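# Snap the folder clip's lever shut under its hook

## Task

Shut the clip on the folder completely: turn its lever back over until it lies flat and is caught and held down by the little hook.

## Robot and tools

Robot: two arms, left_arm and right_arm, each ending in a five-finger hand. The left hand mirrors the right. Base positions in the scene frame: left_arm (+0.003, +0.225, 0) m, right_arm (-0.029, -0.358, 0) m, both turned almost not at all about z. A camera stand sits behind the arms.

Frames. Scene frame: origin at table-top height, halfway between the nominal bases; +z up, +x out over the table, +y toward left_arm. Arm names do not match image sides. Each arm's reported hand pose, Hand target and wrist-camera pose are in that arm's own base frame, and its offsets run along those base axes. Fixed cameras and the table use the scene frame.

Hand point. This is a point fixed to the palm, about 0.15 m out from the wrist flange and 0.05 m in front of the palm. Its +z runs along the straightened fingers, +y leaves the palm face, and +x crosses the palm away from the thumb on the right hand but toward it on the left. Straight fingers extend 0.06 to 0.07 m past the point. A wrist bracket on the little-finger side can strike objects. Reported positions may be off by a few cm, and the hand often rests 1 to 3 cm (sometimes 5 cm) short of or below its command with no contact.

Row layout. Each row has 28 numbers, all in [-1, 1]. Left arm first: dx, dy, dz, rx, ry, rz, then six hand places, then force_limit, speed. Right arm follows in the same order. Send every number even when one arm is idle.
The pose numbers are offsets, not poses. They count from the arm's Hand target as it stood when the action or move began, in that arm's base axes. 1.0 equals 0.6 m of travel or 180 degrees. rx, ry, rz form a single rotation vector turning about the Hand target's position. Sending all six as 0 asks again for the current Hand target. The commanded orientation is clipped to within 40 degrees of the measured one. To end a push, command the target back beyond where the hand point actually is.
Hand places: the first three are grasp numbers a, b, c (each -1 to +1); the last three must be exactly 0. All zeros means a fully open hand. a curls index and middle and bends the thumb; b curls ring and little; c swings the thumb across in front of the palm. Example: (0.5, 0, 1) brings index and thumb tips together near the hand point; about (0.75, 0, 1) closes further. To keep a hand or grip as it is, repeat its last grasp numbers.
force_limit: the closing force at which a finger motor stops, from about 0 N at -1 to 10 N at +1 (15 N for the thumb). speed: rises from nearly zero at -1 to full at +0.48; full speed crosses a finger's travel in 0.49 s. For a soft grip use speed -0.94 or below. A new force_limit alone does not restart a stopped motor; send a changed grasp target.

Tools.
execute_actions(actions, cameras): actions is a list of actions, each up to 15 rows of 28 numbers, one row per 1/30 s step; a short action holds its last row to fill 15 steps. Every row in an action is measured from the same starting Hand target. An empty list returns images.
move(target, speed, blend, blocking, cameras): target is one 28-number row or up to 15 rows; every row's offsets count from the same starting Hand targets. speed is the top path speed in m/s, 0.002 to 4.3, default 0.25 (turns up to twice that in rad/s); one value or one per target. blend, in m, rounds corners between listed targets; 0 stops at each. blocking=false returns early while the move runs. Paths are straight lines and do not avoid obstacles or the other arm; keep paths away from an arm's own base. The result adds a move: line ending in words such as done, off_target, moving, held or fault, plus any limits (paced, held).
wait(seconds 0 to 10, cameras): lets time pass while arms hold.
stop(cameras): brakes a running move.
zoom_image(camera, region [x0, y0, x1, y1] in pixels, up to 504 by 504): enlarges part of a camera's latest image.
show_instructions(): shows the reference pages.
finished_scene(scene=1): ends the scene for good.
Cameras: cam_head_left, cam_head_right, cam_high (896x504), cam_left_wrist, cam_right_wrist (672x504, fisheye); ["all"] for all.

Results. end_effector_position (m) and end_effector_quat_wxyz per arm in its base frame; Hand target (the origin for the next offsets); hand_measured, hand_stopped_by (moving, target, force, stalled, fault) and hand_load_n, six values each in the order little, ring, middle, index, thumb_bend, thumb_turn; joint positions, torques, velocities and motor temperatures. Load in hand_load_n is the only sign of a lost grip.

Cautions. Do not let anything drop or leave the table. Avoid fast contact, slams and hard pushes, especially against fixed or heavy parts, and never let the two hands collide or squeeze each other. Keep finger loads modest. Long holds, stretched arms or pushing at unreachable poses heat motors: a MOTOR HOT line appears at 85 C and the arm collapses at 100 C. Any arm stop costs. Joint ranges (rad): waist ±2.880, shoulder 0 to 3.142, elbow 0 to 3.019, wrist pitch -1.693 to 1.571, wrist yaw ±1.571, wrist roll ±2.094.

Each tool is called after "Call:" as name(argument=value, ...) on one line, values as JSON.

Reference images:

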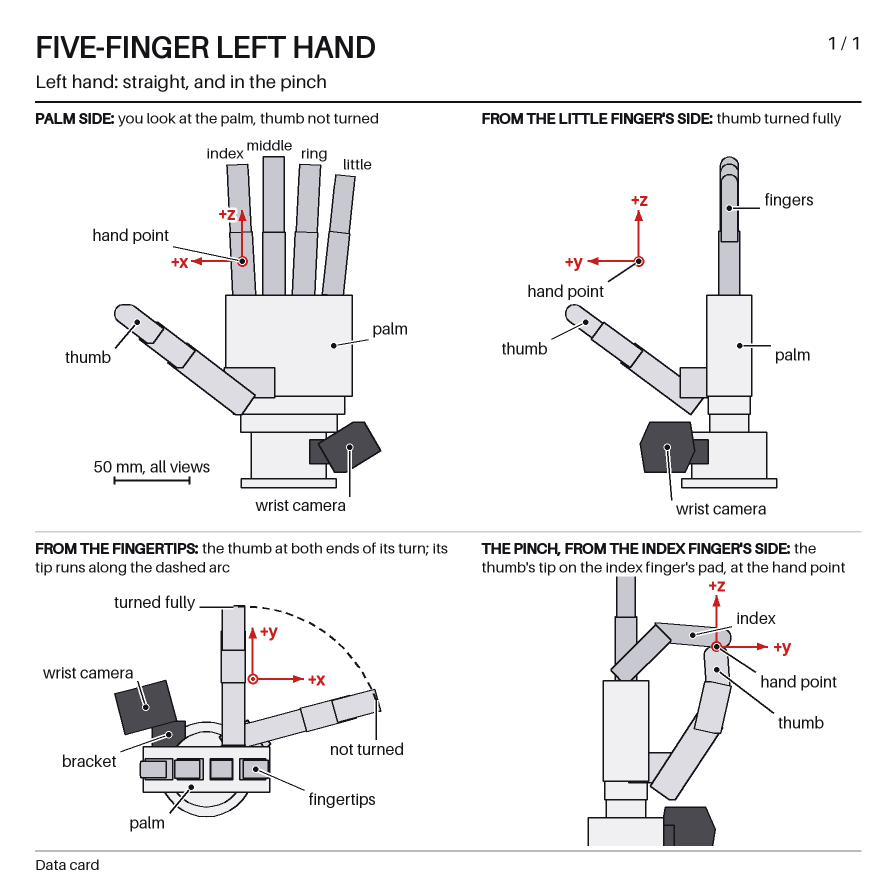

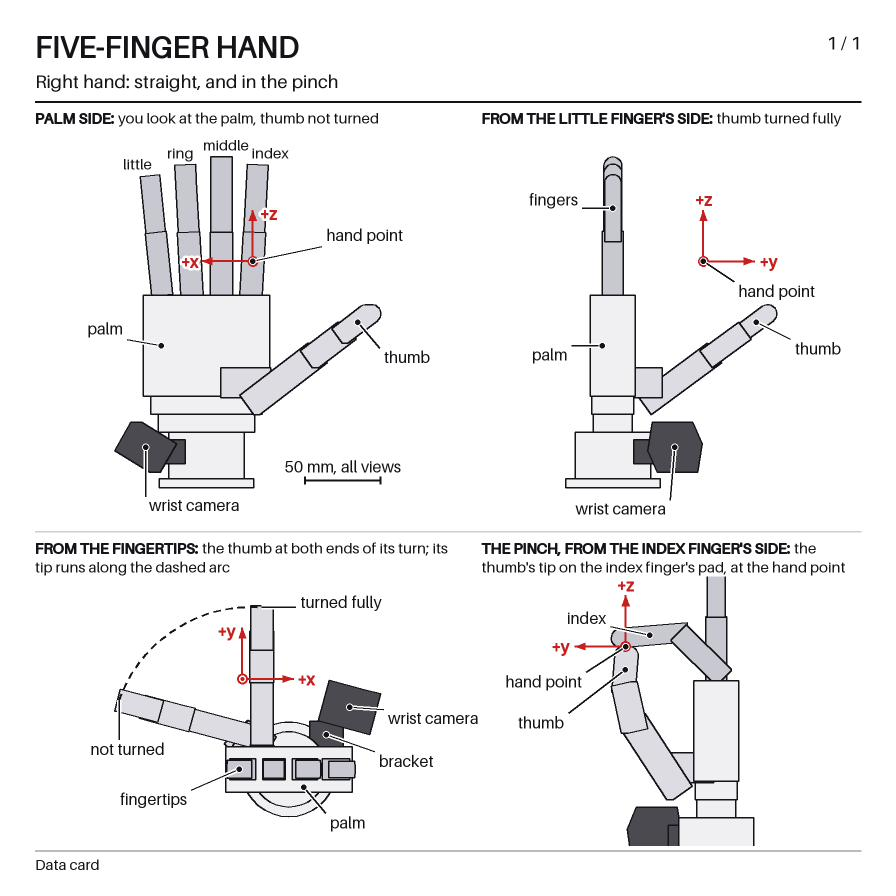

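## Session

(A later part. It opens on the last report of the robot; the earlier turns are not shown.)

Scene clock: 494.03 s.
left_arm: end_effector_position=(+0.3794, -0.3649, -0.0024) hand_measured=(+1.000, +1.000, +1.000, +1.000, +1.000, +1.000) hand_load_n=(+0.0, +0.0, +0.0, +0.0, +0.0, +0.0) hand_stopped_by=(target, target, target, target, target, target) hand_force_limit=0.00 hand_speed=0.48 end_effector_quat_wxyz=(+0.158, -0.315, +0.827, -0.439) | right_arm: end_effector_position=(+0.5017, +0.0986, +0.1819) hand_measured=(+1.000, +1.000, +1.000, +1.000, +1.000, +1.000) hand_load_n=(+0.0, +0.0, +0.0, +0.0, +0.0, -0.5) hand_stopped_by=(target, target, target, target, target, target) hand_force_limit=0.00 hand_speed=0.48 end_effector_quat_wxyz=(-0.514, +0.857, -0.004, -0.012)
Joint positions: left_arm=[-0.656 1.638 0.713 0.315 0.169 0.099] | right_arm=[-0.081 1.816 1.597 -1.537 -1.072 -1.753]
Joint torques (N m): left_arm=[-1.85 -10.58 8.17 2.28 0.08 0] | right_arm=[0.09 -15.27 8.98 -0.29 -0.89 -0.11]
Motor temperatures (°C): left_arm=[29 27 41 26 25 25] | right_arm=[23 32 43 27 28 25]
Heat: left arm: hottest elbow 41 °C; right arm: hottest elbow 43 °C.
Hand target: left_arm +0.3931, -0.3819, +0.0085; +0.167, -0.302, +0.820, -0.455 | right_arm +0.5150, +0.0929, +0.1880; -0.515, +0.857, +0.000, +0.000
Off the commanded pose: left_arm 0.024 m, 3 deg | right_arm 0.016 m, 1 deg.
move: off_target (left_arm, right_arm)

Call:
execute_actions(actions=[], cameras=["cam_right_wrist","cam_head_left"])

Call:
zoom_image(camera="cam_right_wrist", region=[370, 200, 450, 280])

Scene clock: 496.20 s.
left_arm: end_effector_position=(+0.3794, -0.3649, -0.0024) hand_measured=(+1.000, +1.000, +1.000, +1.000, +1.000, +1.000) hand_load_n=(+0.0, +0.0, +0.0, +0.0, +0.0, +0.0) hand_stopped_by=(target, target, target, target, target, target) hand_force_limit=0.00 hand_speed=0.48 end_effector_quat_wxyz=(+0.158, -0.315, +0.827, -0.439) | right_arm: end_effector_position=(+0.5017, +0.0986, +0.1819) hand_measured=(+1.000, +1.000, +1.000, +1.000, +1.000, +1.000) hand_load_n=(+0.0, +0.0, +0.0, +0.0, +0.0, -0.5) hand_stopped_by=(target, target, target, target, target, target) hand_force_limit=0.00 hand_speed=0.48 end_effector_quat_wxyz=(-0.514, +0.857, -0.004, -0.012)
Joint positions: left_arm=[-0.656 1.638 0.713 0.315 0.169 0.099] | right_arm=[-0.081 1.816 1.597 -1.537 -1.072 -1.753]
Joint velocities: within noise
Joint torques (N m): left_arm=[-1.73 -10.64 8.21 2.39 0.06 0.02] | right_arm=[-0.85 -15.27 9.05 -0.27 -0.84 -0.11]
Motor temperatures (°C): left_arm=[29 27 41 26 25 25] | right_arm=[23 32 43 27 28 25]
Heat: left arm: hottest elbow 41 °C; right arm: hottest elbow 43 °C.
Hand target: left_arm +0.3931, -0.3819, +0.0085; +0.167, -0.302, +0.820, -0.455 | right_arm +0.5150, +0.0929, +0.1880; -0.515, +0.857, +0.000, +0.000
Off the commanded pose: left_arm 0.024 m, 3 deg | right_arm 0.016 m, 1 deg.
camera_calibration:
cam_right_wrist: T_world_to_cam=[[0.221273, -0.485918, -0.845531, 0.0904415], [-0.851161, -0.51941, 0.0757537, 0.467918], [-0.475987, 0.70292, -0.528526, 0.377678], [0, 0, 0, 1]] pos_world=[0.558031, 0.0215111, 0.240637]
Images, in order (width x height): cam_head_left 896x504, cam_right_wrist 672x504.

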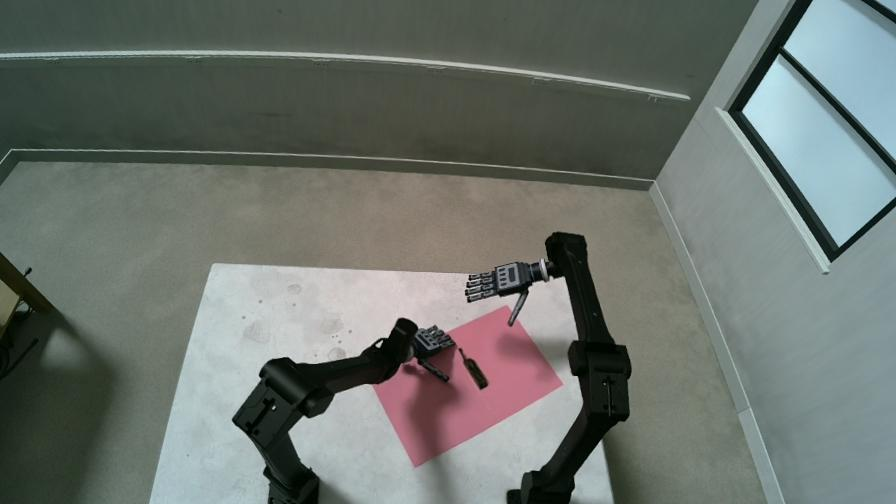

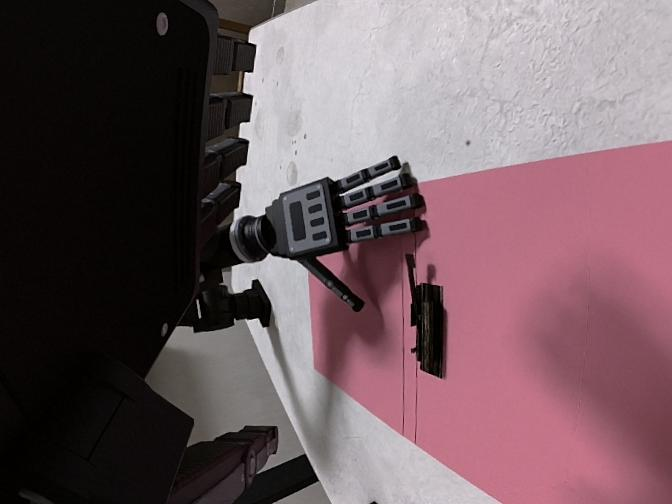

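Scaled by 6.300 from the camera's 672x504 image, which has a finer 960x720 frame.

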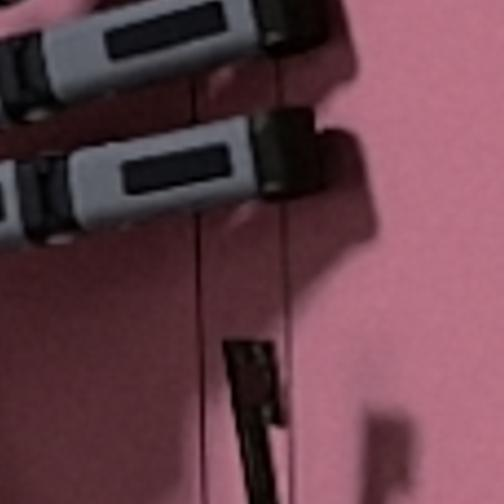

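Call:
move(target=[-0.0563,-0.0533,0,0,0,-0.02706,0,0,0,0,0,0,0,0.48,0,0,0,0,0,0,0,0,0,0,0,0,0,0.48], speed=0.06, cameras=["cam_high","cam_head_left","cam_right_wrist"])

Call:
zoom_image(camera="cam_right_wrist", region=[370, 210, 450, 290])

Call:
zoom_image(camera="cam_head_left", region=[410, 310, 500, 400])

Scene clock: 503.80 s.
left_arm: end_effector_position=(+0.3475, -0.3955, -0.0024) hand_measured=(+1.000, +1.000, +1.000, +1.000, +1.000, +1.000) hand_load_n=(+0.0, +0.0, +0.0, +0.0, +0.0, +0.0) hand_stopped_by=(target, target, target, target, target, target) hand_force_limit=0.00 hand_speed=0.48 end_effector_quat_wxyz=(+0.140, -0.280, +0.839, -0.445) | right_arm: end_effector_position=(+0.5017, +0.0986, +0.1819) hand_measured=(+1.000, +1.000, +1.000, +1.000, +1.000, +1.000) hand_load_n=(+0.0, +0.0, +0.0, +0.0, -0.5, +0.0) hand_stopped_by=(target, target, target, target, target, target) hand_force_limit=0.00 hand_speed=0.48 end_effector_quat_wxyz=(-0.514, +0.857, -0.004, -0.012)
Joint positions: left_arm=[-0.741 1.638 0.713 0.315 0.167 0.099] | right_arm=[-0.081 1.816 1.597 -1.537 -1.072 -1.753]
Joint torques (N m): left_arm=[-2.14 -11.28 8.29 2.36 0.16 0.08] | right_arm=[-1.49 -15.15 9.14 -0.28 -0.89 -0.14]
Heat: left arm: hottest elbow 42 °C; right arm: hottest elbow 43 °C.
Hand target: left_arm +0.3592, -0.4140, +0.0085; +0.148, -0.267, +0.833, -0.462 | right_arm +0.5150, +0.0929, +0.1880; -0.515, +0.857, +0.000, +0.000
Off the commanded pose: left_arm 0.024 m, 3 deg | right_arm 0.016 m, 1 deg.
move: off_target (left_arm, right_arm)
camera_calibration:
cam_right_wrist: T_world_to_cam=[[0.221273, -0.485918, -0.845531, 0.0904415], [-0.851161, -0.51941, 0.0757537, 0.467918], [-0.475987, 0.70292, -0.528526, 0.377678], [0, 0, 0, 1]] pos_world=[0.558031, 0.0215111, 0.240637]
Images, in order (width x height): cam_head_left 896x504, cam_high 896x504, cam_right_wrist 672x504.

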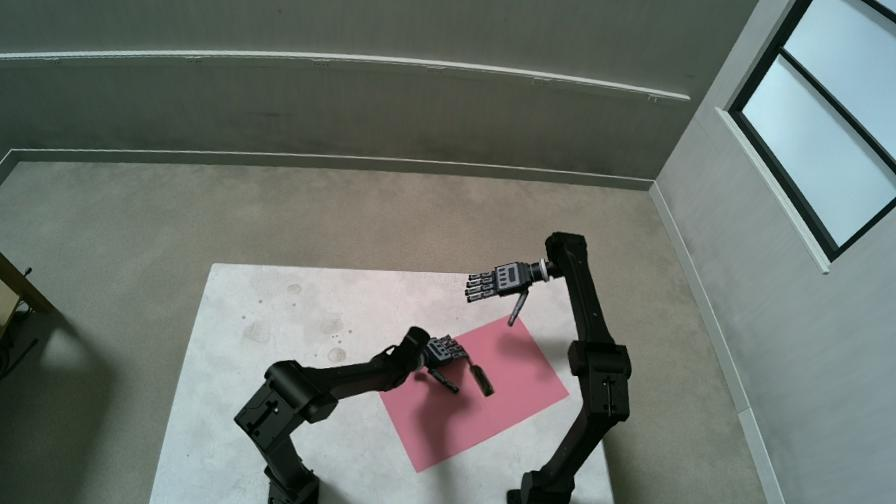

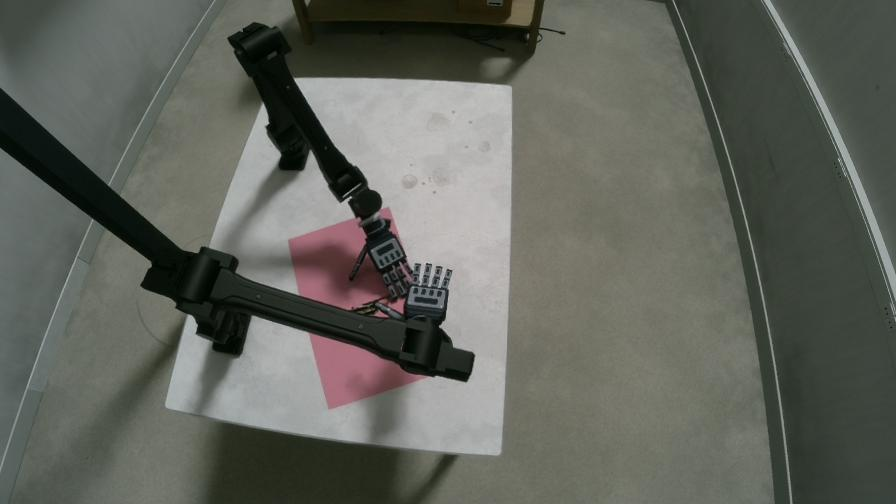

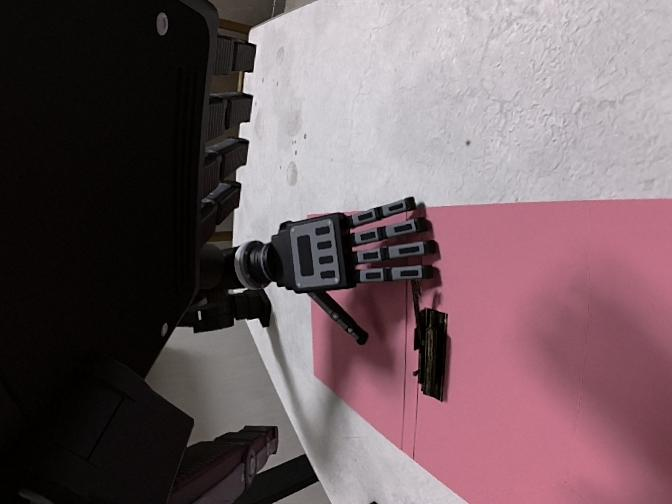

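Scaled by 6.300 from the camera's 672x504 image, which has a finer 960x720 frame.

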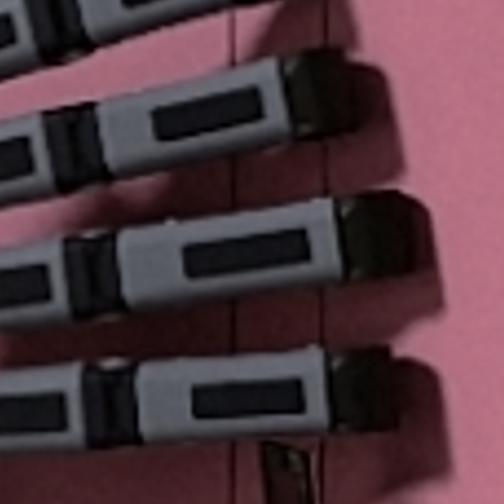

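Scaled by 5.600 from the camera's 896x504 image, which has a finer 1280x720 frame.

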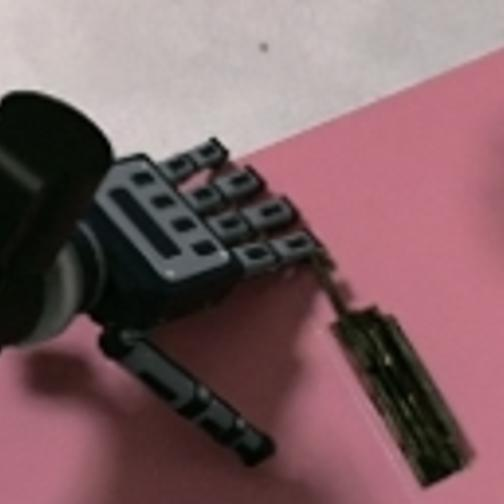

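Call:
zoom_image(camera="cam_right_wrist", region=[390, 255, 450, 315])

Scaled by 8.400 from the camera's 672x504 image, which has a finer 960x720 frame.

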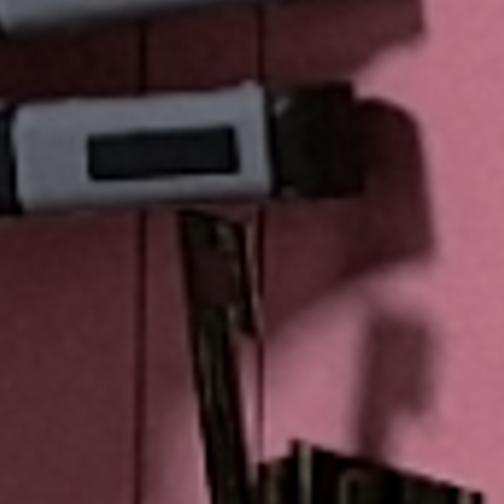

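Call:
move(target=[[0.0203,0.0183,0,0,0,0.0096,0,0,0,0,0,0,0,0.48,0,0,0,0,0,0,0,0,0,0,0,0,0,0.48],[0.0313,0.0265,0.008,0.0215,-0.0297,-0.0155,0,0,0,0,0,0,0,0.48,0,0,0,0,0,0,0,0,0,0,0,0,0,0.48]], speed=0.06, cameras=["cam_right_wrist","cam_head_left"])

Call:
zoom_image(camera="cam_right_wrist", region=[370, 220, 460, 310])

Call:
zoom_image(camera="cam_head_left", region=[410, 310, 500, 400])

Scene clock: 564.50 s.
left_arm: end_effector_position=(+0.3568, -0.3876, -0.0039) hand_measured=(+1.000, +1.000, +1.000, +1.000, +1.000, +1.000) hand_load_n=(+0.0, +0.0, +0.0, +0.0, +0.0, +0.0) hand_stopped_by=(target, target, target, target, target, target) hand_force_limit=0.00 hand_speed=0.48 end_effector_quat_wxyz=(+0.170, -0.227, +0.854, -0.436) | right_arm: end_effector_position=(+0.5017, +0.0986, +0.1819) hand_measured=(+1.000, +1.000, +1.000, +1.000, +1.000, +1.000) hand_load_n=(+0.0, +0.0, +0.0, +0.0, +0.0, +0.0) hand_stopped_by=(target, target, target, target, target, target) hand_force_limit=0.00 hand_speed=0.48 end_effector_quat_wxyz=(-0.514, +0.857, -0.004, -0.012)
Joint positions: left_arm=[-0.732 1.638 0.717 0.315 0.171 0.229] | right_arm=[-0.081 1.816 1.597 -1.537 -1.072 -1.753]
Joint torques (N m): left_arm=[-0.85 -12.69 8.83 1.32 0.22 0.14] | right_arm=[-0.85 -15.27 9.02 -0.24 -0.88 -0.09]
Heat: left arm: hottest elbow 43 °C; right arm: hottest elbow 43 °C.
Hand target: left_arm +0.3781, -0.3981, +0.0134; +0.184, -0.220, +0.846, -0.449 | right_arm +0.5150, +0.0929, +0.1880; -0.515, +0.857, +0.000, +0.000
Off the commanded pose: left_arm 0.029 m, 2 deg | right_arm 0.016 m, 1 deg.
move: off_target (left_arm, right_arm)
camera_calibration:
cam_right_wrist: T_world_to_cam=[[0.221273, -0.485918, -0.845531, 0.0904415], [-0.851161, -0.51941, 0.0757537, 0.467918], [-0.475987, 0.70292, -0.528526, 0.377678], [0, 0, 0, 1]] pos_world=[0.558031, 0.0215111, 0.240637]
Images, in order (width x height): cam_head_left 896x504, cam_right_wrist 672x504.

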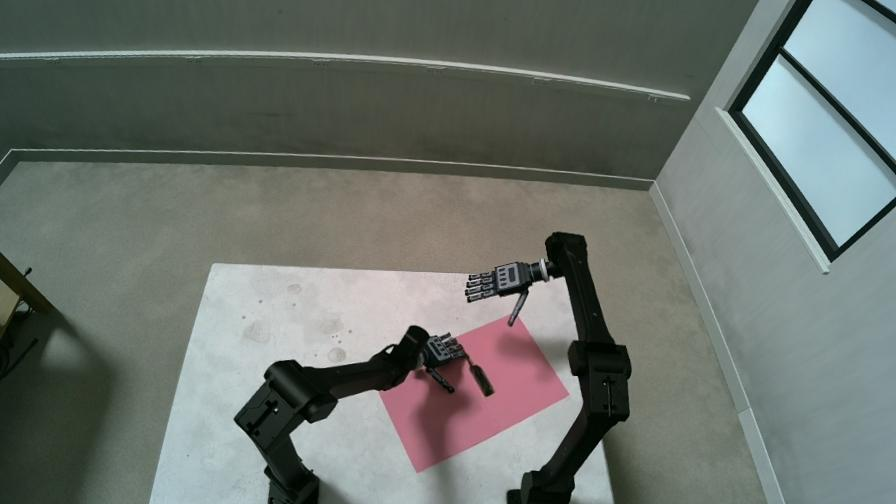

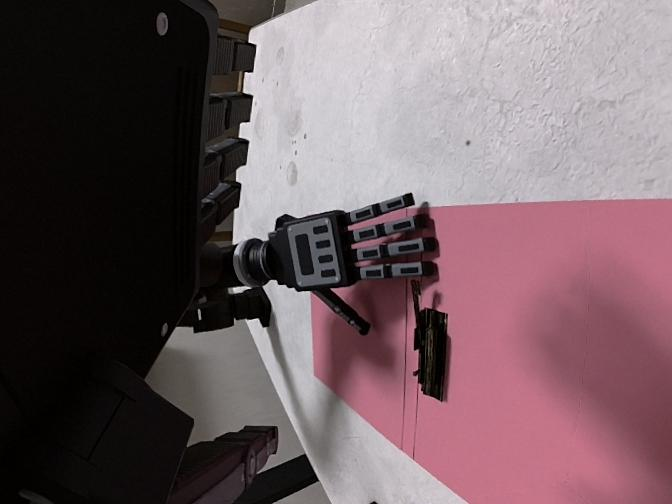

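Scaled by 5.600 from the camera's 672x504 image, which has a finer 960x720 frame.

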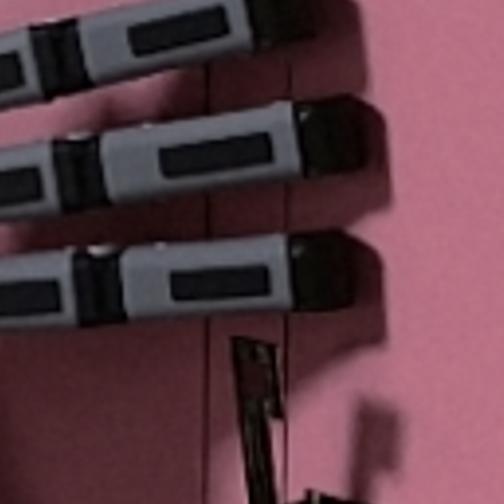

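Scaled by 5.600 from the camera's 896x504 image, which has a finer 1280x720 frame.

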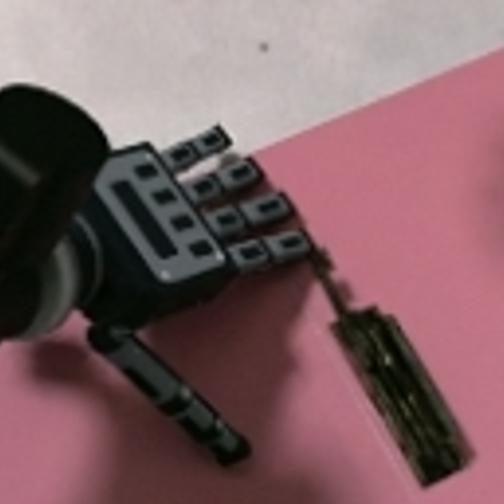

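Call:
execute_actions(actions=[[[0,0,0.005,0,0,0,0,0,0,0,0,0,0,0.48,0,0,0,0,0,0,0,0,0,0,0,0,0,0.48]]])

Scene clock: 569.27 s.
left_arm: end_effector_position=(+0.3570, -0.3879, -0.0037) hand_measured=(+1.000, +1.000, +1.000, +1.000, +1.000, +1.000) hand_load_n=(+0.0, +0.0, +0.0, +0.0, +0.0, +0.0) hand_stopped_by=(target, target, target, target, target, target) hand_force_limit=0.00 hand_speed=0.48 end_effector_quat_wxyz=(+0.169, -0.227, +0.854, -0.436) | right_arm: end_effector_position=(+0.5017, +0.0986, +0.1819) hand_measured=(+1.000, +1.000, +1.000, +1.000, +1.000, +1.000) hand_load_n=(+0.0, +0.0, +0.0, +0.0, +0.0, +0.0) hand_stopped_by=(target, target, target, target, target, target) hand_force_limit=0.00 hand_speed=0.48 end_effector_quat_wxyz=(-0.514, +0.857, -0.004, -0.012)
Joint positions: left_arm=[-0.732 1.638 0.719 0.31 0.172 0.229] | right_arm=[-0.081 1.816 1.597 -1.537 -1.072 -1.753]
Joint torques (N m): left_arm=[-0.15 -13.27 8.79 1.31 0.22 0.13] | right_arm=[-1.38 -15.03 9.2 -0.47 -0.88 -0.14]
Heat: left arm: hottest elbow 44 °C; right arm: hottest elbow 43 °C.
Hand target: left_arm +0.3780, -0.3981, +0.0163; +0.184, -0.220, +0.846, -0.449 | right_arm +0.5150, +0.0929, +0.1880; -0.515, +0.857, +0.000, +0.000
Off the commanded pose: left_arm 0.031 m, 3 deg | right_arm 0.016 m, 1 deg.
Step readings (end_effector_position of left_arm | right_arm):
0: (+0.3568, -0.3876, -0.0039) | (+0.5017, +0.0986, +0.1819)
1: (+0.3568, -0.3876, -0.0039) | (+0.5017, +0.0986, +0.1819)
2: (+0.3568, -0.3876, -0.0039) | (+0.5017, +0.0986, +0.1819)
4: (+0.3568, -0.3876, -0.0039) | (+0.5017, +0.0986, +0.1819)
8: (+0.3569, -0.3877, -0.0039) | (+0.5017, +0.0986, +0.1819)
15: (+0.3571, -0.3879, -0.0037) | (+0.5017, +0.0986, +0.1819)

Call:
execute_actions(actions=[[[0,0,0.005,0,0,0,0,0,0,0,0,0,0,0.48,0,0,0,0,0,0,0,0,0,0,0,0,0,0.48]]])

Scene clock: 571.90 s.
left_arm: end_effector_position=(+0.3571, -0.3880, -0.0037) hand_measured=(+1.000, +1.000, +1.000, +1.000, +1.000, +1.000) hand_load_n=(+0.0, +0.0, +0.0, +0.0, +0.0, +0.0) hand_stopped_by=(target, target, target, target, target, target) hand_force_limit=0.00 hand_speed=0.48 end_effector_quat_wxyz=(+0.168, -0.227, +0.855, -0.434) | right_arm: end_effector_position=(+0.5017, +0.0986, +0.1819) hand_measured=(+1.000, +1.000, +1.000, +1.000, +1.000, +1.000) hand_load_n=(+0.0, +0.0, +0.0, +0.0, +0.0, +0.0) hand_stopped_by=(target, target, target, target, target, target) hand_force_limit=0.00 hand_speed=0.48 end_effector_quat_wxyz=(-0.514, +0.857, -0.004, -0.012)
Joint positions: left_arm=[-0.732 1.638 0.723 0.303 0.172 0.229] | right_arm=[-0.081 1.816 1.597 -1.537 -1.072 -1.753]
Joint torques (N m): left_arm=[-0.38 -13.27 8.58 1.28 0.18 0.11] | right_arm=[-1.85 -15.03 8.96 -0.36 -0.89 -0.14]
Heat: left arm: hottest elbow 44 °C; right arm: hottest elbow 43 °C.
Hand target: left_arm +0.3781, -0.3981, +0.0194; +0.184, -0.220, +0.846, -0.449 | right_arm +0.5150, +0.0929, +0.1880; -0.515, +0.857, +0.000, +0.000
Off the commanded pose: left_arm 0.033 m, 3 deg | right_arm 0.016 m, 1 deg.
Step readings (end_effector_position of left_arm | right_arm):
0: (+0.3570, -0.3879, -0.0037) | (+0.5017, +0.0986, +0.1819)
1: (+0.3570, -0.3879, -0.0037) | (+0.5017, +0.0986, +0.1819)
2: (+0.3569, -0.3878, -0.0039) | (+0.5017, +0.0986, +0.1819)
4: (+0.3569, -0.3878, -0.0039) | (+0.5017, +0.0986, +0.1819)
8: (+0.3570, -0.3879, -0.0038) | (+0.5017, +0.0986, +0.1819)
15: (+0.3570, -0.3879, -0.0038) | (+0.5017, +0.0986, +0.1819)

Call:
execute_actions(actions=[[[0,0,0.01,0,0,0,0,0,0,0,0,0,0,0.48,0,0,0,0,0,0,0,0,0,0,0,0,0,0.48]]])

Scene clock: 586.10 s.
left_arm: end_effector_position=(+0.3562, -0.3871, -0.0028) hand_measured=(+1.000, +1.000, +1.000, +1.000, +1.000, +1.000) hand_load_n=(-0.5, +0.0, +0.0, +0.0, +0.0, +0.0) hand_stopped_by=(target, target, target, target, target, target) hand_force_limit=0.00 hand_speed=0.48 end_effector_quat_wxyz=(+0.166, -0.228, +0.857, -0.431) | right_arm: end_effector_position=(+0.5017, +0.0986, +0.1819) hand_measured=(+1.000, +1.000, +1.000, +1.000, +1.000, +1.000) hand_load_n=(+0.0, +0.0, +0.0, +0.0, +0.0, -0.5) hand_stopped_by=(target, target, target, target, target, target) hand_force_limit=0.00 hand_speed=0.48 end_effector_quat_wxyz=(-0.514, +0.857, -0.004, -0.012)
Joint positions: left_arm=[-0.732 1.632 0.726 0.284 0.172 0.229] | right_arm=[-0.081 1.816 1.597 -1.537 -1.072 -1.753]
Joint torques (N m): left_arm=[-0.21 -15.33 8.96 1.01 0.23 0.16] | right_arm=[-1.08 -15.38 9.01 -0.24 -0.89 -0.12]
Heat: left arm: hottest elbow 44 °C; right arm: hottest elbow 43 °C.
Hand target: left_arm +0.3780, -0.3981, +0.0253; +0.184, -0.220, +0.846, -0.449 | right_arm +0.5150, +0.0929, +0.1880; -0.515, +0.857, +0.000, +0.000
Off the commanded pose: left_arm 0.037 m, 3 deg | right_arm 0.016 m, 1 deg.
Step readings (end_effector_position of left_arm | right_arm):
0: (+0.3571, -0.3880, -0.0037) | (+0.5017, +0.0986, +0.1819)
1: (+0.3571, -0.3880, -0.0037) | (+0.5017, +0.0986, +0.1819)
2: (+0.3569, -0.3878, -0.0039) | (+0.5017, +0.0986, +0.1819)
4: (+0.3571, -0.3879, -0.0035) | (+0.5017, +0.0986, +0.1819)
8: (+0.3566, -0.3875, -0.0031) | (+0.5017, +0.0986, +0.1819)
15: (+0.3562, -0.3872, -0.0027) | (+0.5017, +0.0986, +0.1819)

Call:
execute_actions(actions=[[[0,0,0.008,0,0,0,0,0,0,0,0,0,0,0.48,0,0,0,0,0,0,0,0,0,0,0,0,0,0.48]]], cameras=["cam_right_wrist"])

Call:
zoom_image(camera="cam_right_wrist", region=[370, 220, 460, 310])

Scene clock: 598.23 s.
left_arm: end_effector_position=(+0.3554, -0.3864, +0.0009) hand_measured=(+1.000, +1.000, +1.000, +1.000, +1.000, +1.000) hand_load_n=(+0.0, +0.0, +0.0, +0.0, +0.0, -0.5) hand_stopped_by=(target, target, target, target, target, target) hand_force_limit=0.00 hand_speed=0.48 end_effector_quat_wxyz=(+0.165, -0.229, +0.858, -0.429) | right_arm: end_effector_position=(+0.5017, +0.0986, +0.1819) hand_measured=(+1.000, +1.000, +1.000, +1.000, +1.000, +1.000) hand_load_n=(+0.0, +0.0, +0.0, +0.0, +0.0, +0.0) hand_stopped_by=(target, target, target, target, target, target) hand_force_limit=0.00 hand_speed=0.48 end_effector_quat_wxyz=(-0.514, +0.857, -0.004, -0.012)
Joint positions: left_arm=[-0.732 1.62 0.728 0.267 0.172 0.229] | right_arm=[-0.081 1.816 1.597 -1.537 -1.072 -1.753]
Joint torques (N m): left_arm=[0.26 -13.98 9.07 1.03 0.16 0.11] | right_arm=[-0.91 -15.44 9.02 -0.32 -0.9 -0.12]
Motor temperatures (°C): left_arm=[29 28 46 26 25 25] | right_arm=[23 32 43 27 28 25]
Heat: left arm: hottest elbow 46 °C; right arm: hottest elbow 43 °C.
Hand target: left_arm +0.3779, -0.3980, +0.0301; +0.184, -0.220, +0.846, -0.449 | right_arm +0.5150, +0.0929, +0.1880; -0.515, +0.857, +0.000, +0.000
Off the commanded pose: left_arm 0.039 m, 4 deg | right_arm 0.016 m, 1 deg.
Step readings (end_effector_position of left_arm | right_arm):
0: (+0.3562, -0.3871, -0.0028) | (+0.5017, +0.0986, +0.1819)
1: (+0.3562, -0.3871, -0.0028) | (+0.5017, +0.0986, +0.1819)
2: (+0.3560, -0.3870, -0.0028) | (+0.5017, +0.0986, +0.1819)
4: (+0.3557, -0.3867, -0.0022) | (+0.5017, +0.0986, +0.1819)
8: (+0.3552, -0.3863, -0.0003) | (+0.5017, +0.0986, +0.1819)
15: (+0.3555, -0.3865, +0.0010) | (+0.5017, +0.0986, +0.1819)
camera_calibration:
cam_right_wrist: T_world_to_cam=[[0.221273, -0.485918, -0.845531, 0.0904415], [-0.851161, -0.51941, 0.0757537, 0.467918], [-0.475987, 0.70292, -0.528526, 0.377678], [0, 0, 0, 1]] pos_world=[0.558031, 0.0215111, 0.240637]
Images, in order (width x height): cam_right_wrist 672x504.

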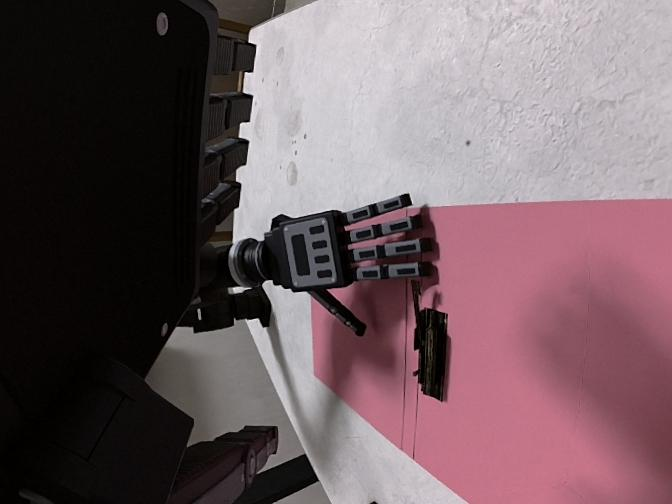

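Scaled by 5.600 from the camera's 672x504 image, which has a finer 960x720 frame.

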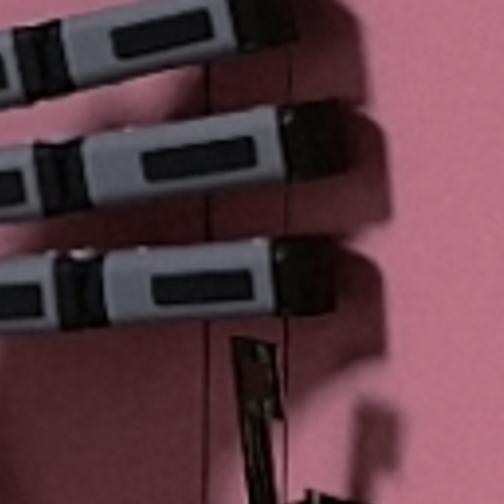

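Call:
move(target=[-0.0478,-0.0423,0,0,0,-0.02228,0,0,0,0,0,0,0,0.48,0,0,0,0,0,0,0,0,0,0,0,0,0,0.48], speed=0.05, cameras=["cam_right_wrist","cam_head_left","cam_high"])

Call:
zoom_image(camera="cam_right_wrist", region=[370, 220, 460, 310])

Call:
zoom_image(camera="cam_head_left", region=[410, 310, 500, 400])

Scene clock: 605.97 s.
left_arm: end_effector_position=(+0.3368, -0.4031, +0.0019) hand_measured=(+1.000, +1.000, +1.000, +1.000, +1.000, +1.000) hand_load_n=(+0.0, +0.0, +0.0, +0.0, +0.0, +0.0) hand_stopped_by=(target, target, target, target, target, target) hand_force_limit=0.00 hand_speed=0.48 end_effector_quat_wxyz=(+0.155, -0.208, +0.863, -0.434) | right_arm: end_effector_position=(+0.5017, +0.0986, +0.1819) hand_measured=(+1.000, +1.000, +1.000, +1.000, +1.000, +1.000) hand_load_n=(-0.5, +0.0, +0.0, +0.0, +0.0, -0.5) hand_stopped_by=(target, target, target, target, target, target) hand_force_limit=0.00 hand_speed=0.48 end_effector_quat_wxyz=(-0.514, +0.857, -0.004, -0.012)
Joint positions: left_arm=[-0.78 1.619 0.728 0.267 0.171 0.229] | right_arm=[-0.081 1.816 1.597 -1.537 -1.072 -1.753]
Joint torques (N m): left_arm=[-1.61 -14.33 9.11 1.39 0.21 0.14] | right_arm=[-0.44 -15.5 9.01 -0.35 -0.86 -0.1]
Heat: left arm: hottest elbow 46 °C; right arm: hottest elbow 44 °C.
Hand target: left_arm +0.3493, -0.4233, +0.0299; +0.168, -0.190, +0.853, -0.455 | right_arm +0.5150, +0.0929, +0.1880; -0.515, +0.857, +0.000, +0.000
Off the commanded pose: left_arm 0.037 m, 4 deg | right_arm 0.016 m, 1 deg.
move: off_target (left_arm, right_arm)
camera_calibration:
cam_right_wrist: T_world_to_cam=[[0.221273, -0.485918, -0.845531, 0.0904415], [-0.851161, -0.51941, 0.0757537, 0.467918], [-0.475987, 0.70292, -0.528526, 0.377678], [0, 0, 0, 1]] pos_world=[0.558031, 0.0215111, 0.240637]
Images, in order (width x height): cam_head_left 896x504, cam_high 896x504, cam_right_wrist 672x504.

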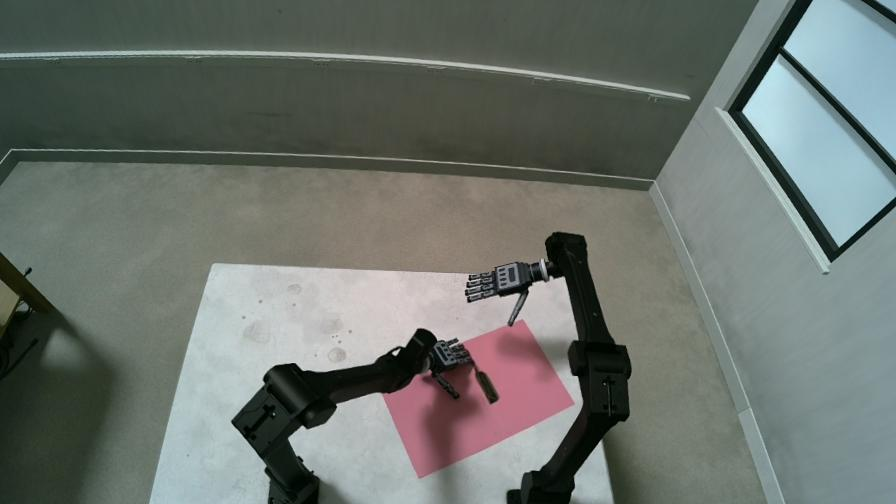

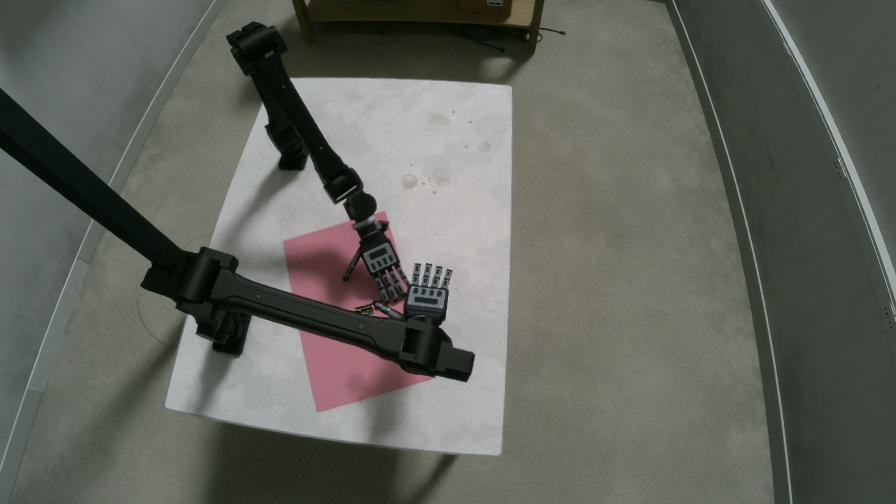

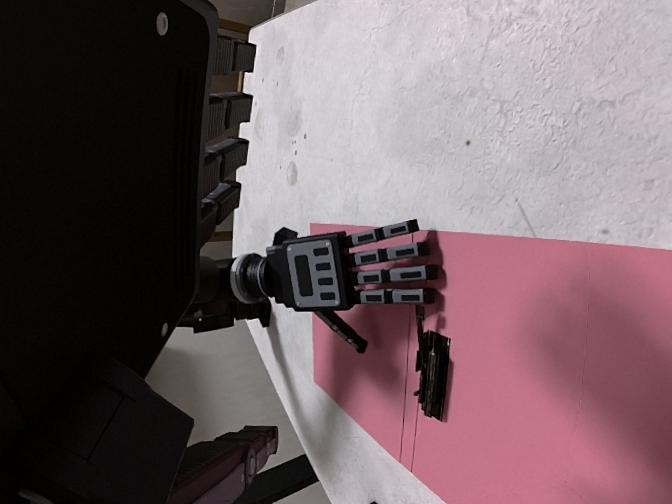

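Scaled by 5.600 from the camera's 672x504 image, which has a finer 960x720 frame.

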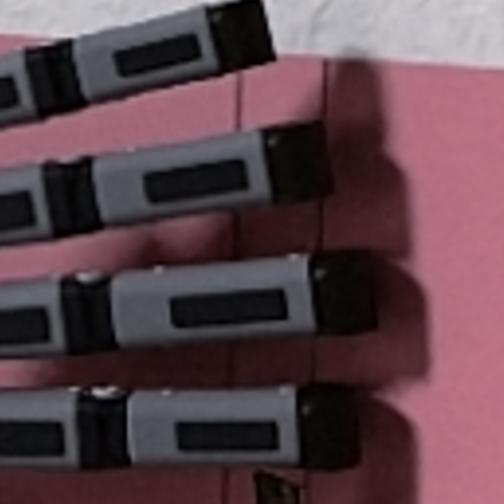

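Scaled by 5.600 from the camera's 896x504 image, which has a finer 1280x720 frame.

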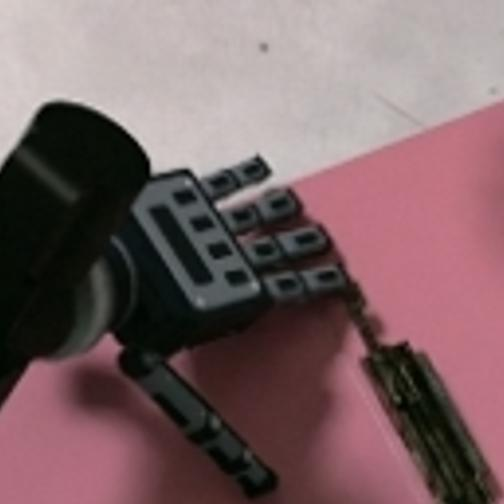

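Call:
execute_actions(actions=[], cameras=["cam_left_wrist","cam_right_wrist"])

Call:
zoom_image(camera="cam_right_wrist", region=[300, 290, 460, 430])

Call:
zoom_image(camera="cam_left_wrist", region=[380, 80, 520, 260])

Scene clock: 615.33 s.
left_arm: end_effector_position=(+0.3368, -0.4031, +0.0019) hand_measured=(+1.000, +1.000, +1.000, +1.000, +1.000, +1.000) hand_load_n=(+0.0, +0.0, +0.0, +0.0, -0.5, -0.5) hand_stopped_by=(target, target, target, target, target, target) hand_force_limit=0.00 hand_speed=0.48 end_effector_quat_wxyz=(+0.155, -0.208, +0.863, -0.434) | right_arm: end_effector_position=(+0.5017, +0.0986, +0.1819) hand_measured=(+1.000, +1.000, +1.000, +1.000, +1.000, +1.000) hand_load_n=(+0.0, +0.0, +0.0, +0.0, +0.0, -0.5) hand_stopped_by=(target, target, target, target, target, target) hand_force_limit=0.00 hand_speed=0.48 end_effector_quat_wxyz=(-0.514, +0.857, -0.004, -0.012)
Joint positions: left_arm=[-0.78 1.619 0.728 0.267 0.171 0.229] | right_arm=[-0.081 1.816 1.597 -1.537 -1.072 -1.753]
Joint velocities: within noise
Joint torques (N m): left_arm=[-2.37 -13.98 9.17 1.31 0.22 0.12] | right_arm=[-0.56 -15.15 9.09 -0.24 -0.88 -0.1]
Motor temperatures (°C): left_arm=[29 28 46 26 25 25] | right_arm=[23 32 44 27 28 25]
Heat: left arm: hottest elbow 46 °C; right arm: hottest elbow 44 °C.
Hand target: left_arm +0.3493, -0.4233, +0.0299; +0.168, -0.190, +0.853, -0.455 | right_arm +0.5150, +0.0929, +0.1880; -0.515, +0.857, +0.000, +0.000
Off the commanded pose: left_arm 0.037 m, 4 deg | right_arm 0.016 m, 1 deg.
camera_calibration:
cam_left_wrist: T_world_to_cam=[[-0.0262244, -0.656091, 0.754226, -0.254844], [-0.99609, 0.0808246, 0.0356742, 0.366537], [-0.0843655, -0.750341, -0.655645, -0.158626], [0, 0, 0, 1]] pos_world=[0.345038, -0.31585, 0.0751318]
cam_right_wrist: T_world_to_cam=[[0.221273, -0.485918, -0.845531, 0.0904415], [-0.851161, -0.51941, 0.0757537, 0.467918], [-0.475987, 0.70292, -0.528526, 0.377678], [0, 0, 0, 1]] pos_world=[0.558031, 0.0215111, 0.240637]
Images, in order (width x height): cam_left_wrist 672x504, cam_right_wrist 672x504.

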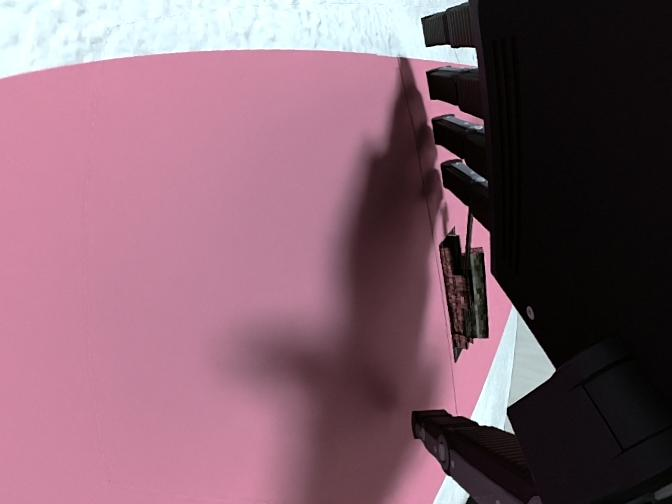

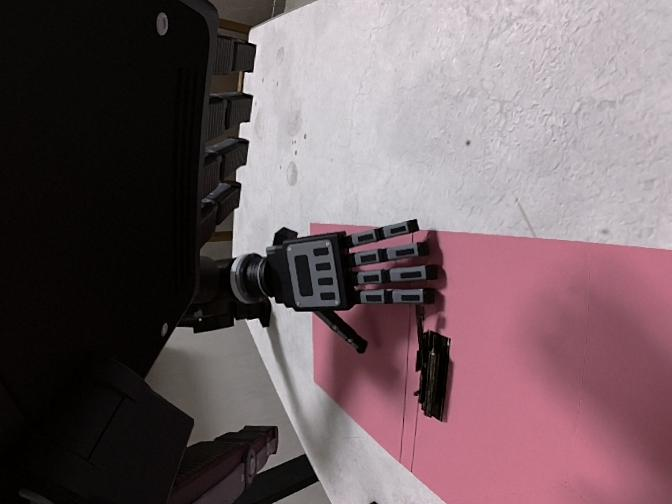

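Scaled by 3.150 from the camera's 672x504 image, which has a finer 960x720 frame.

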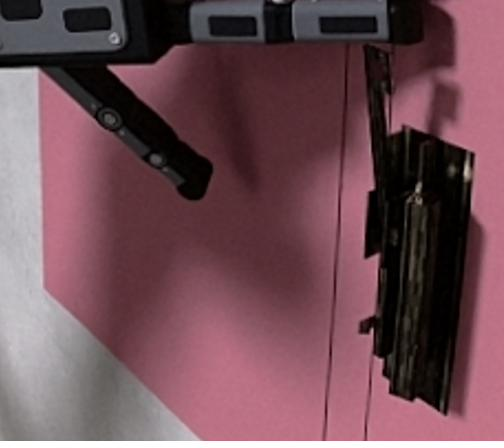

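Scaled by 2.800 from the camera's 672x504 image, which has a finer 960x720 frame.

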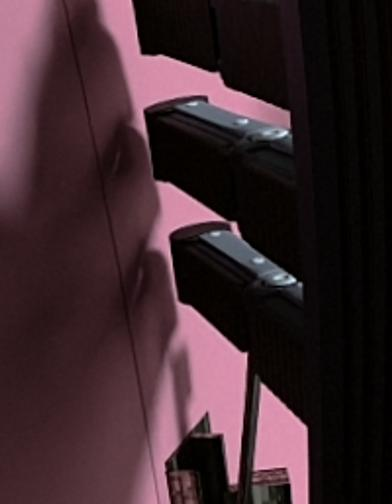

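Call:
move(target=[[0.038,0.033,0,0,0,0.0175,0,0,0,0,0,0,0,0.48,0,0,0,0,0,0,0,0,0,0,0,0,0,0.48],[0.038,0.033,0,0,0,0.0175,0,-0.2,0,0,0,0,0,0.2,0,0,0,0,0,0,0,0,0,0,0,0,0,0.48]], speed=0.06, cameras=["cam_right_wrist","cam_left_wrist"])

Call:
zoom_image(camera="cam_right_wrist", region=[380, 250, 470, 340])

Scene clock: 636.20 s.
left_arm: end_effector_position=(+0.3511, -0.3906, +0.0019) hand_measured=(+1.000, +1.000, +1.000, +0.960, +0.940, +1.000) hand_load_n=(+0.0, +0.0, +0.0, +0.0, +0.0, +0.0) hand_stopped_by=(target, target, target, target, target, target) hand_force_limit=0.00 hand_speed=0.20 end_effector_quat_wxyz=(+0.163, -0.223, +0.859, -0.431) | right_arm: end_effector_position=(+0.5017, +0.0986, +0.1819) hand_measured=(+1.000, +1.000, +1.000, +1.000, +1.000, +1.000) hand_load_n=(+0.0, +0.0, +0.0, +0.0, +0.0, +0.0) hand_stopped_by=(target, target, target, target, target, target) hand_force_limit=0.00 hand_speed=0.48 end_effector_quat_wxyz=(-0.514, +0.857, -0.004, -0.012)
Joint positions: left_arm=[-0.744 1.619 0.728 0.267 0.172 0.23] | right_arm=[-0.081 1.816 1.597 -1.537 -1.072 -1.753]
Joint torques (N m): left_arm=[-0.32 -13.92 9.33 1.47 0.15 0.14] | right_arm=[-1.03 -15.62 8.96 -0.2 -0.92 -0.17]
Heat: left arm: hottest elbow 46 °C; right arm: hottest elbow 44 °C.
Hand target: left_arm +0.3721, -0.4035, +0.0299; +0.181, -0.214, +0.848, -0.450 | right_arm +0.5150, +0.0929, +0.1880; -0.515, +0.857, +0.000, +0.000
Off the commanded pose: left_arm 0.037 m, 3 deg | right_arm 0.016 m, 1 deg.
move: off_target (left_arm, right_arm); target 2's new numbers were sent with left_arm's hand 0.037 m and 3 deg from that target
camera_calibration:
cam_left_wrist: T_world_to_cam=[[-0.00332434, -0.656598, 0.754234, -0.254612], [-0.998326, 0.0457347, 0.0354142, 0.366884], [-0.0577475, -0.752853, -0.65565, -0.158335], [0, 0, 0, 1]] pos_world=[0.35628, -0.30316, 0.0752316]
cam_right_wrist: T_world_to_cam=[[0.221273, -0.485918, -0.845531, 0.0904415], [-0.851161, -0.51941, 0.0757537, 0.467918], [-0.475987, 0.70292, -0.528526, 0.377678], [0, 0, 0, 1]] pos_world=[0.558031, 0.0215111, 0.240637]
Images, in order (width x height): cam_left_wrist 672x504, cam_right_wrist 672x504.

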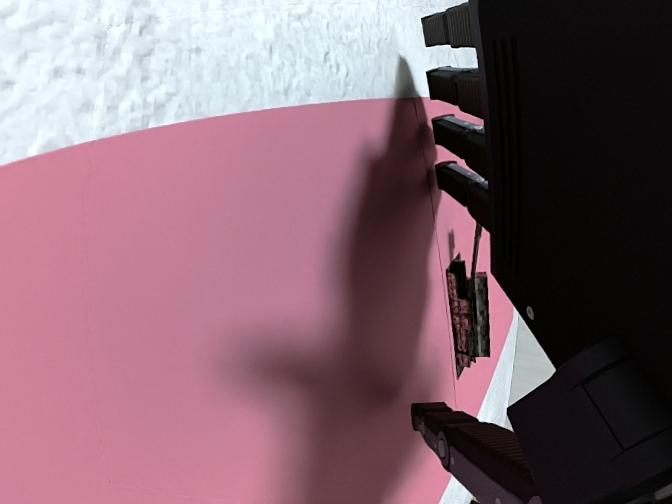

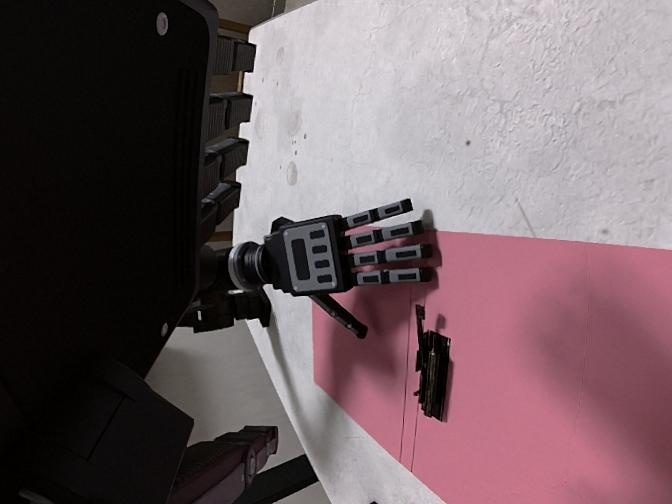

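Scaled by 5.600 from the camera's 672x504 image, which has a finer 960x720 frame.

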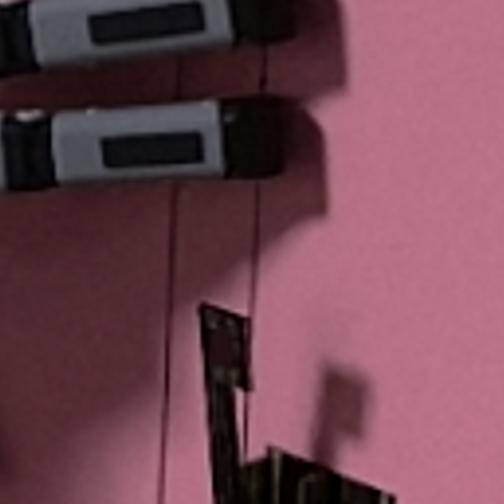

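Call:
execute_actions(actions=[[[0,0,0.022,0,0,0,0,-0.2,0,0,0,0,0,0.2,0,0,0,0,0,0,0,0,0,0,0,0,0,0.48]]])

Scene clock: 648.60 s.
left_arm: end_effector_position=(+0.3522, -0.3916, +0.0157) hand_measured=(+1.000, +1.000, +1.000, +0.960, +0.940, +1.000) hand_load_n=(+0.0, +0.0, +0.0, +0.0, +0.0, +0.0) hand_stopped_by=(target, target, target, target, target, target) hand_force_limit=0.00 hand_speed=0.20 end_effector_quat_wxyz=(+0.164, -0.223, +0.858, -0.432) | right_arm: end_effector_position=(+0.5017, +0.0986, +0.1819) hand_measured=(+1.000, +1.000, +1.000, +1.000, +1.000, +1.000) hand_load_n=(+0.0, +0.0, +0.0, +0.0, +0.0, +0.0) hand_stopped_by=(target, target, target, target, target, target) hand_force_limit=0.00 hand_speed=0.48 end_effector_quat_wxyz=(-0.514, +0.857, -0.004, -0.012)
Joint positions: left_arm=[-0.744 1.587 0.74 0.226 0.172 0.23] | right_arm=[-0.081 1.816 1.597 -1.537 -1.072 -1.753]
Joint torques (N m): left_arm=[0.21 -13.92 9.1 0.99 0.14 0.09] | right_arm=[-0.03 -15.56 9.1 -0.36 -0.87 -0.13]
Heat: left arm: hottest elbow 46 °C; right arm: hottest elbow 44 °C.
Hand target: left_arm +0.3722, -0.4035, +0.0432; +0.181, -0.214, +0.848, -0.450 | right_arm +0.5150, +0.0929, +0.1880; -0.515, +0.857, +0.000, +0.000
Off the commanded pose: left_arm 0.036 m, 3 deg | right_arm 0.016 m, 1 deg.
Step readings (end_effector_position of left_arm | right_arm):
0: (+0.3511, -0.3906, +0.0019) | (+0.5017, +0.0986, +0.1819)
1: (+0.3511, -0.3906, +0.0019) | (+0.5017, +0.0986, +0.1819)
2: (+0.3508, -0.3904, +0.0018) | (+0.5017, +0.0986, +0.1819)
4: (+0.3499, -0.3896, +0.0024) | (+0.5017, +0.0986, +0.1819)
8: (+0.3498, -0.3895, +0.0088) | (+0.5017, +0.0986, +0.1819)
15: (+0.3524, -0.3919, +0.0160) | (+0.5017, +0.0986, +0.1819)


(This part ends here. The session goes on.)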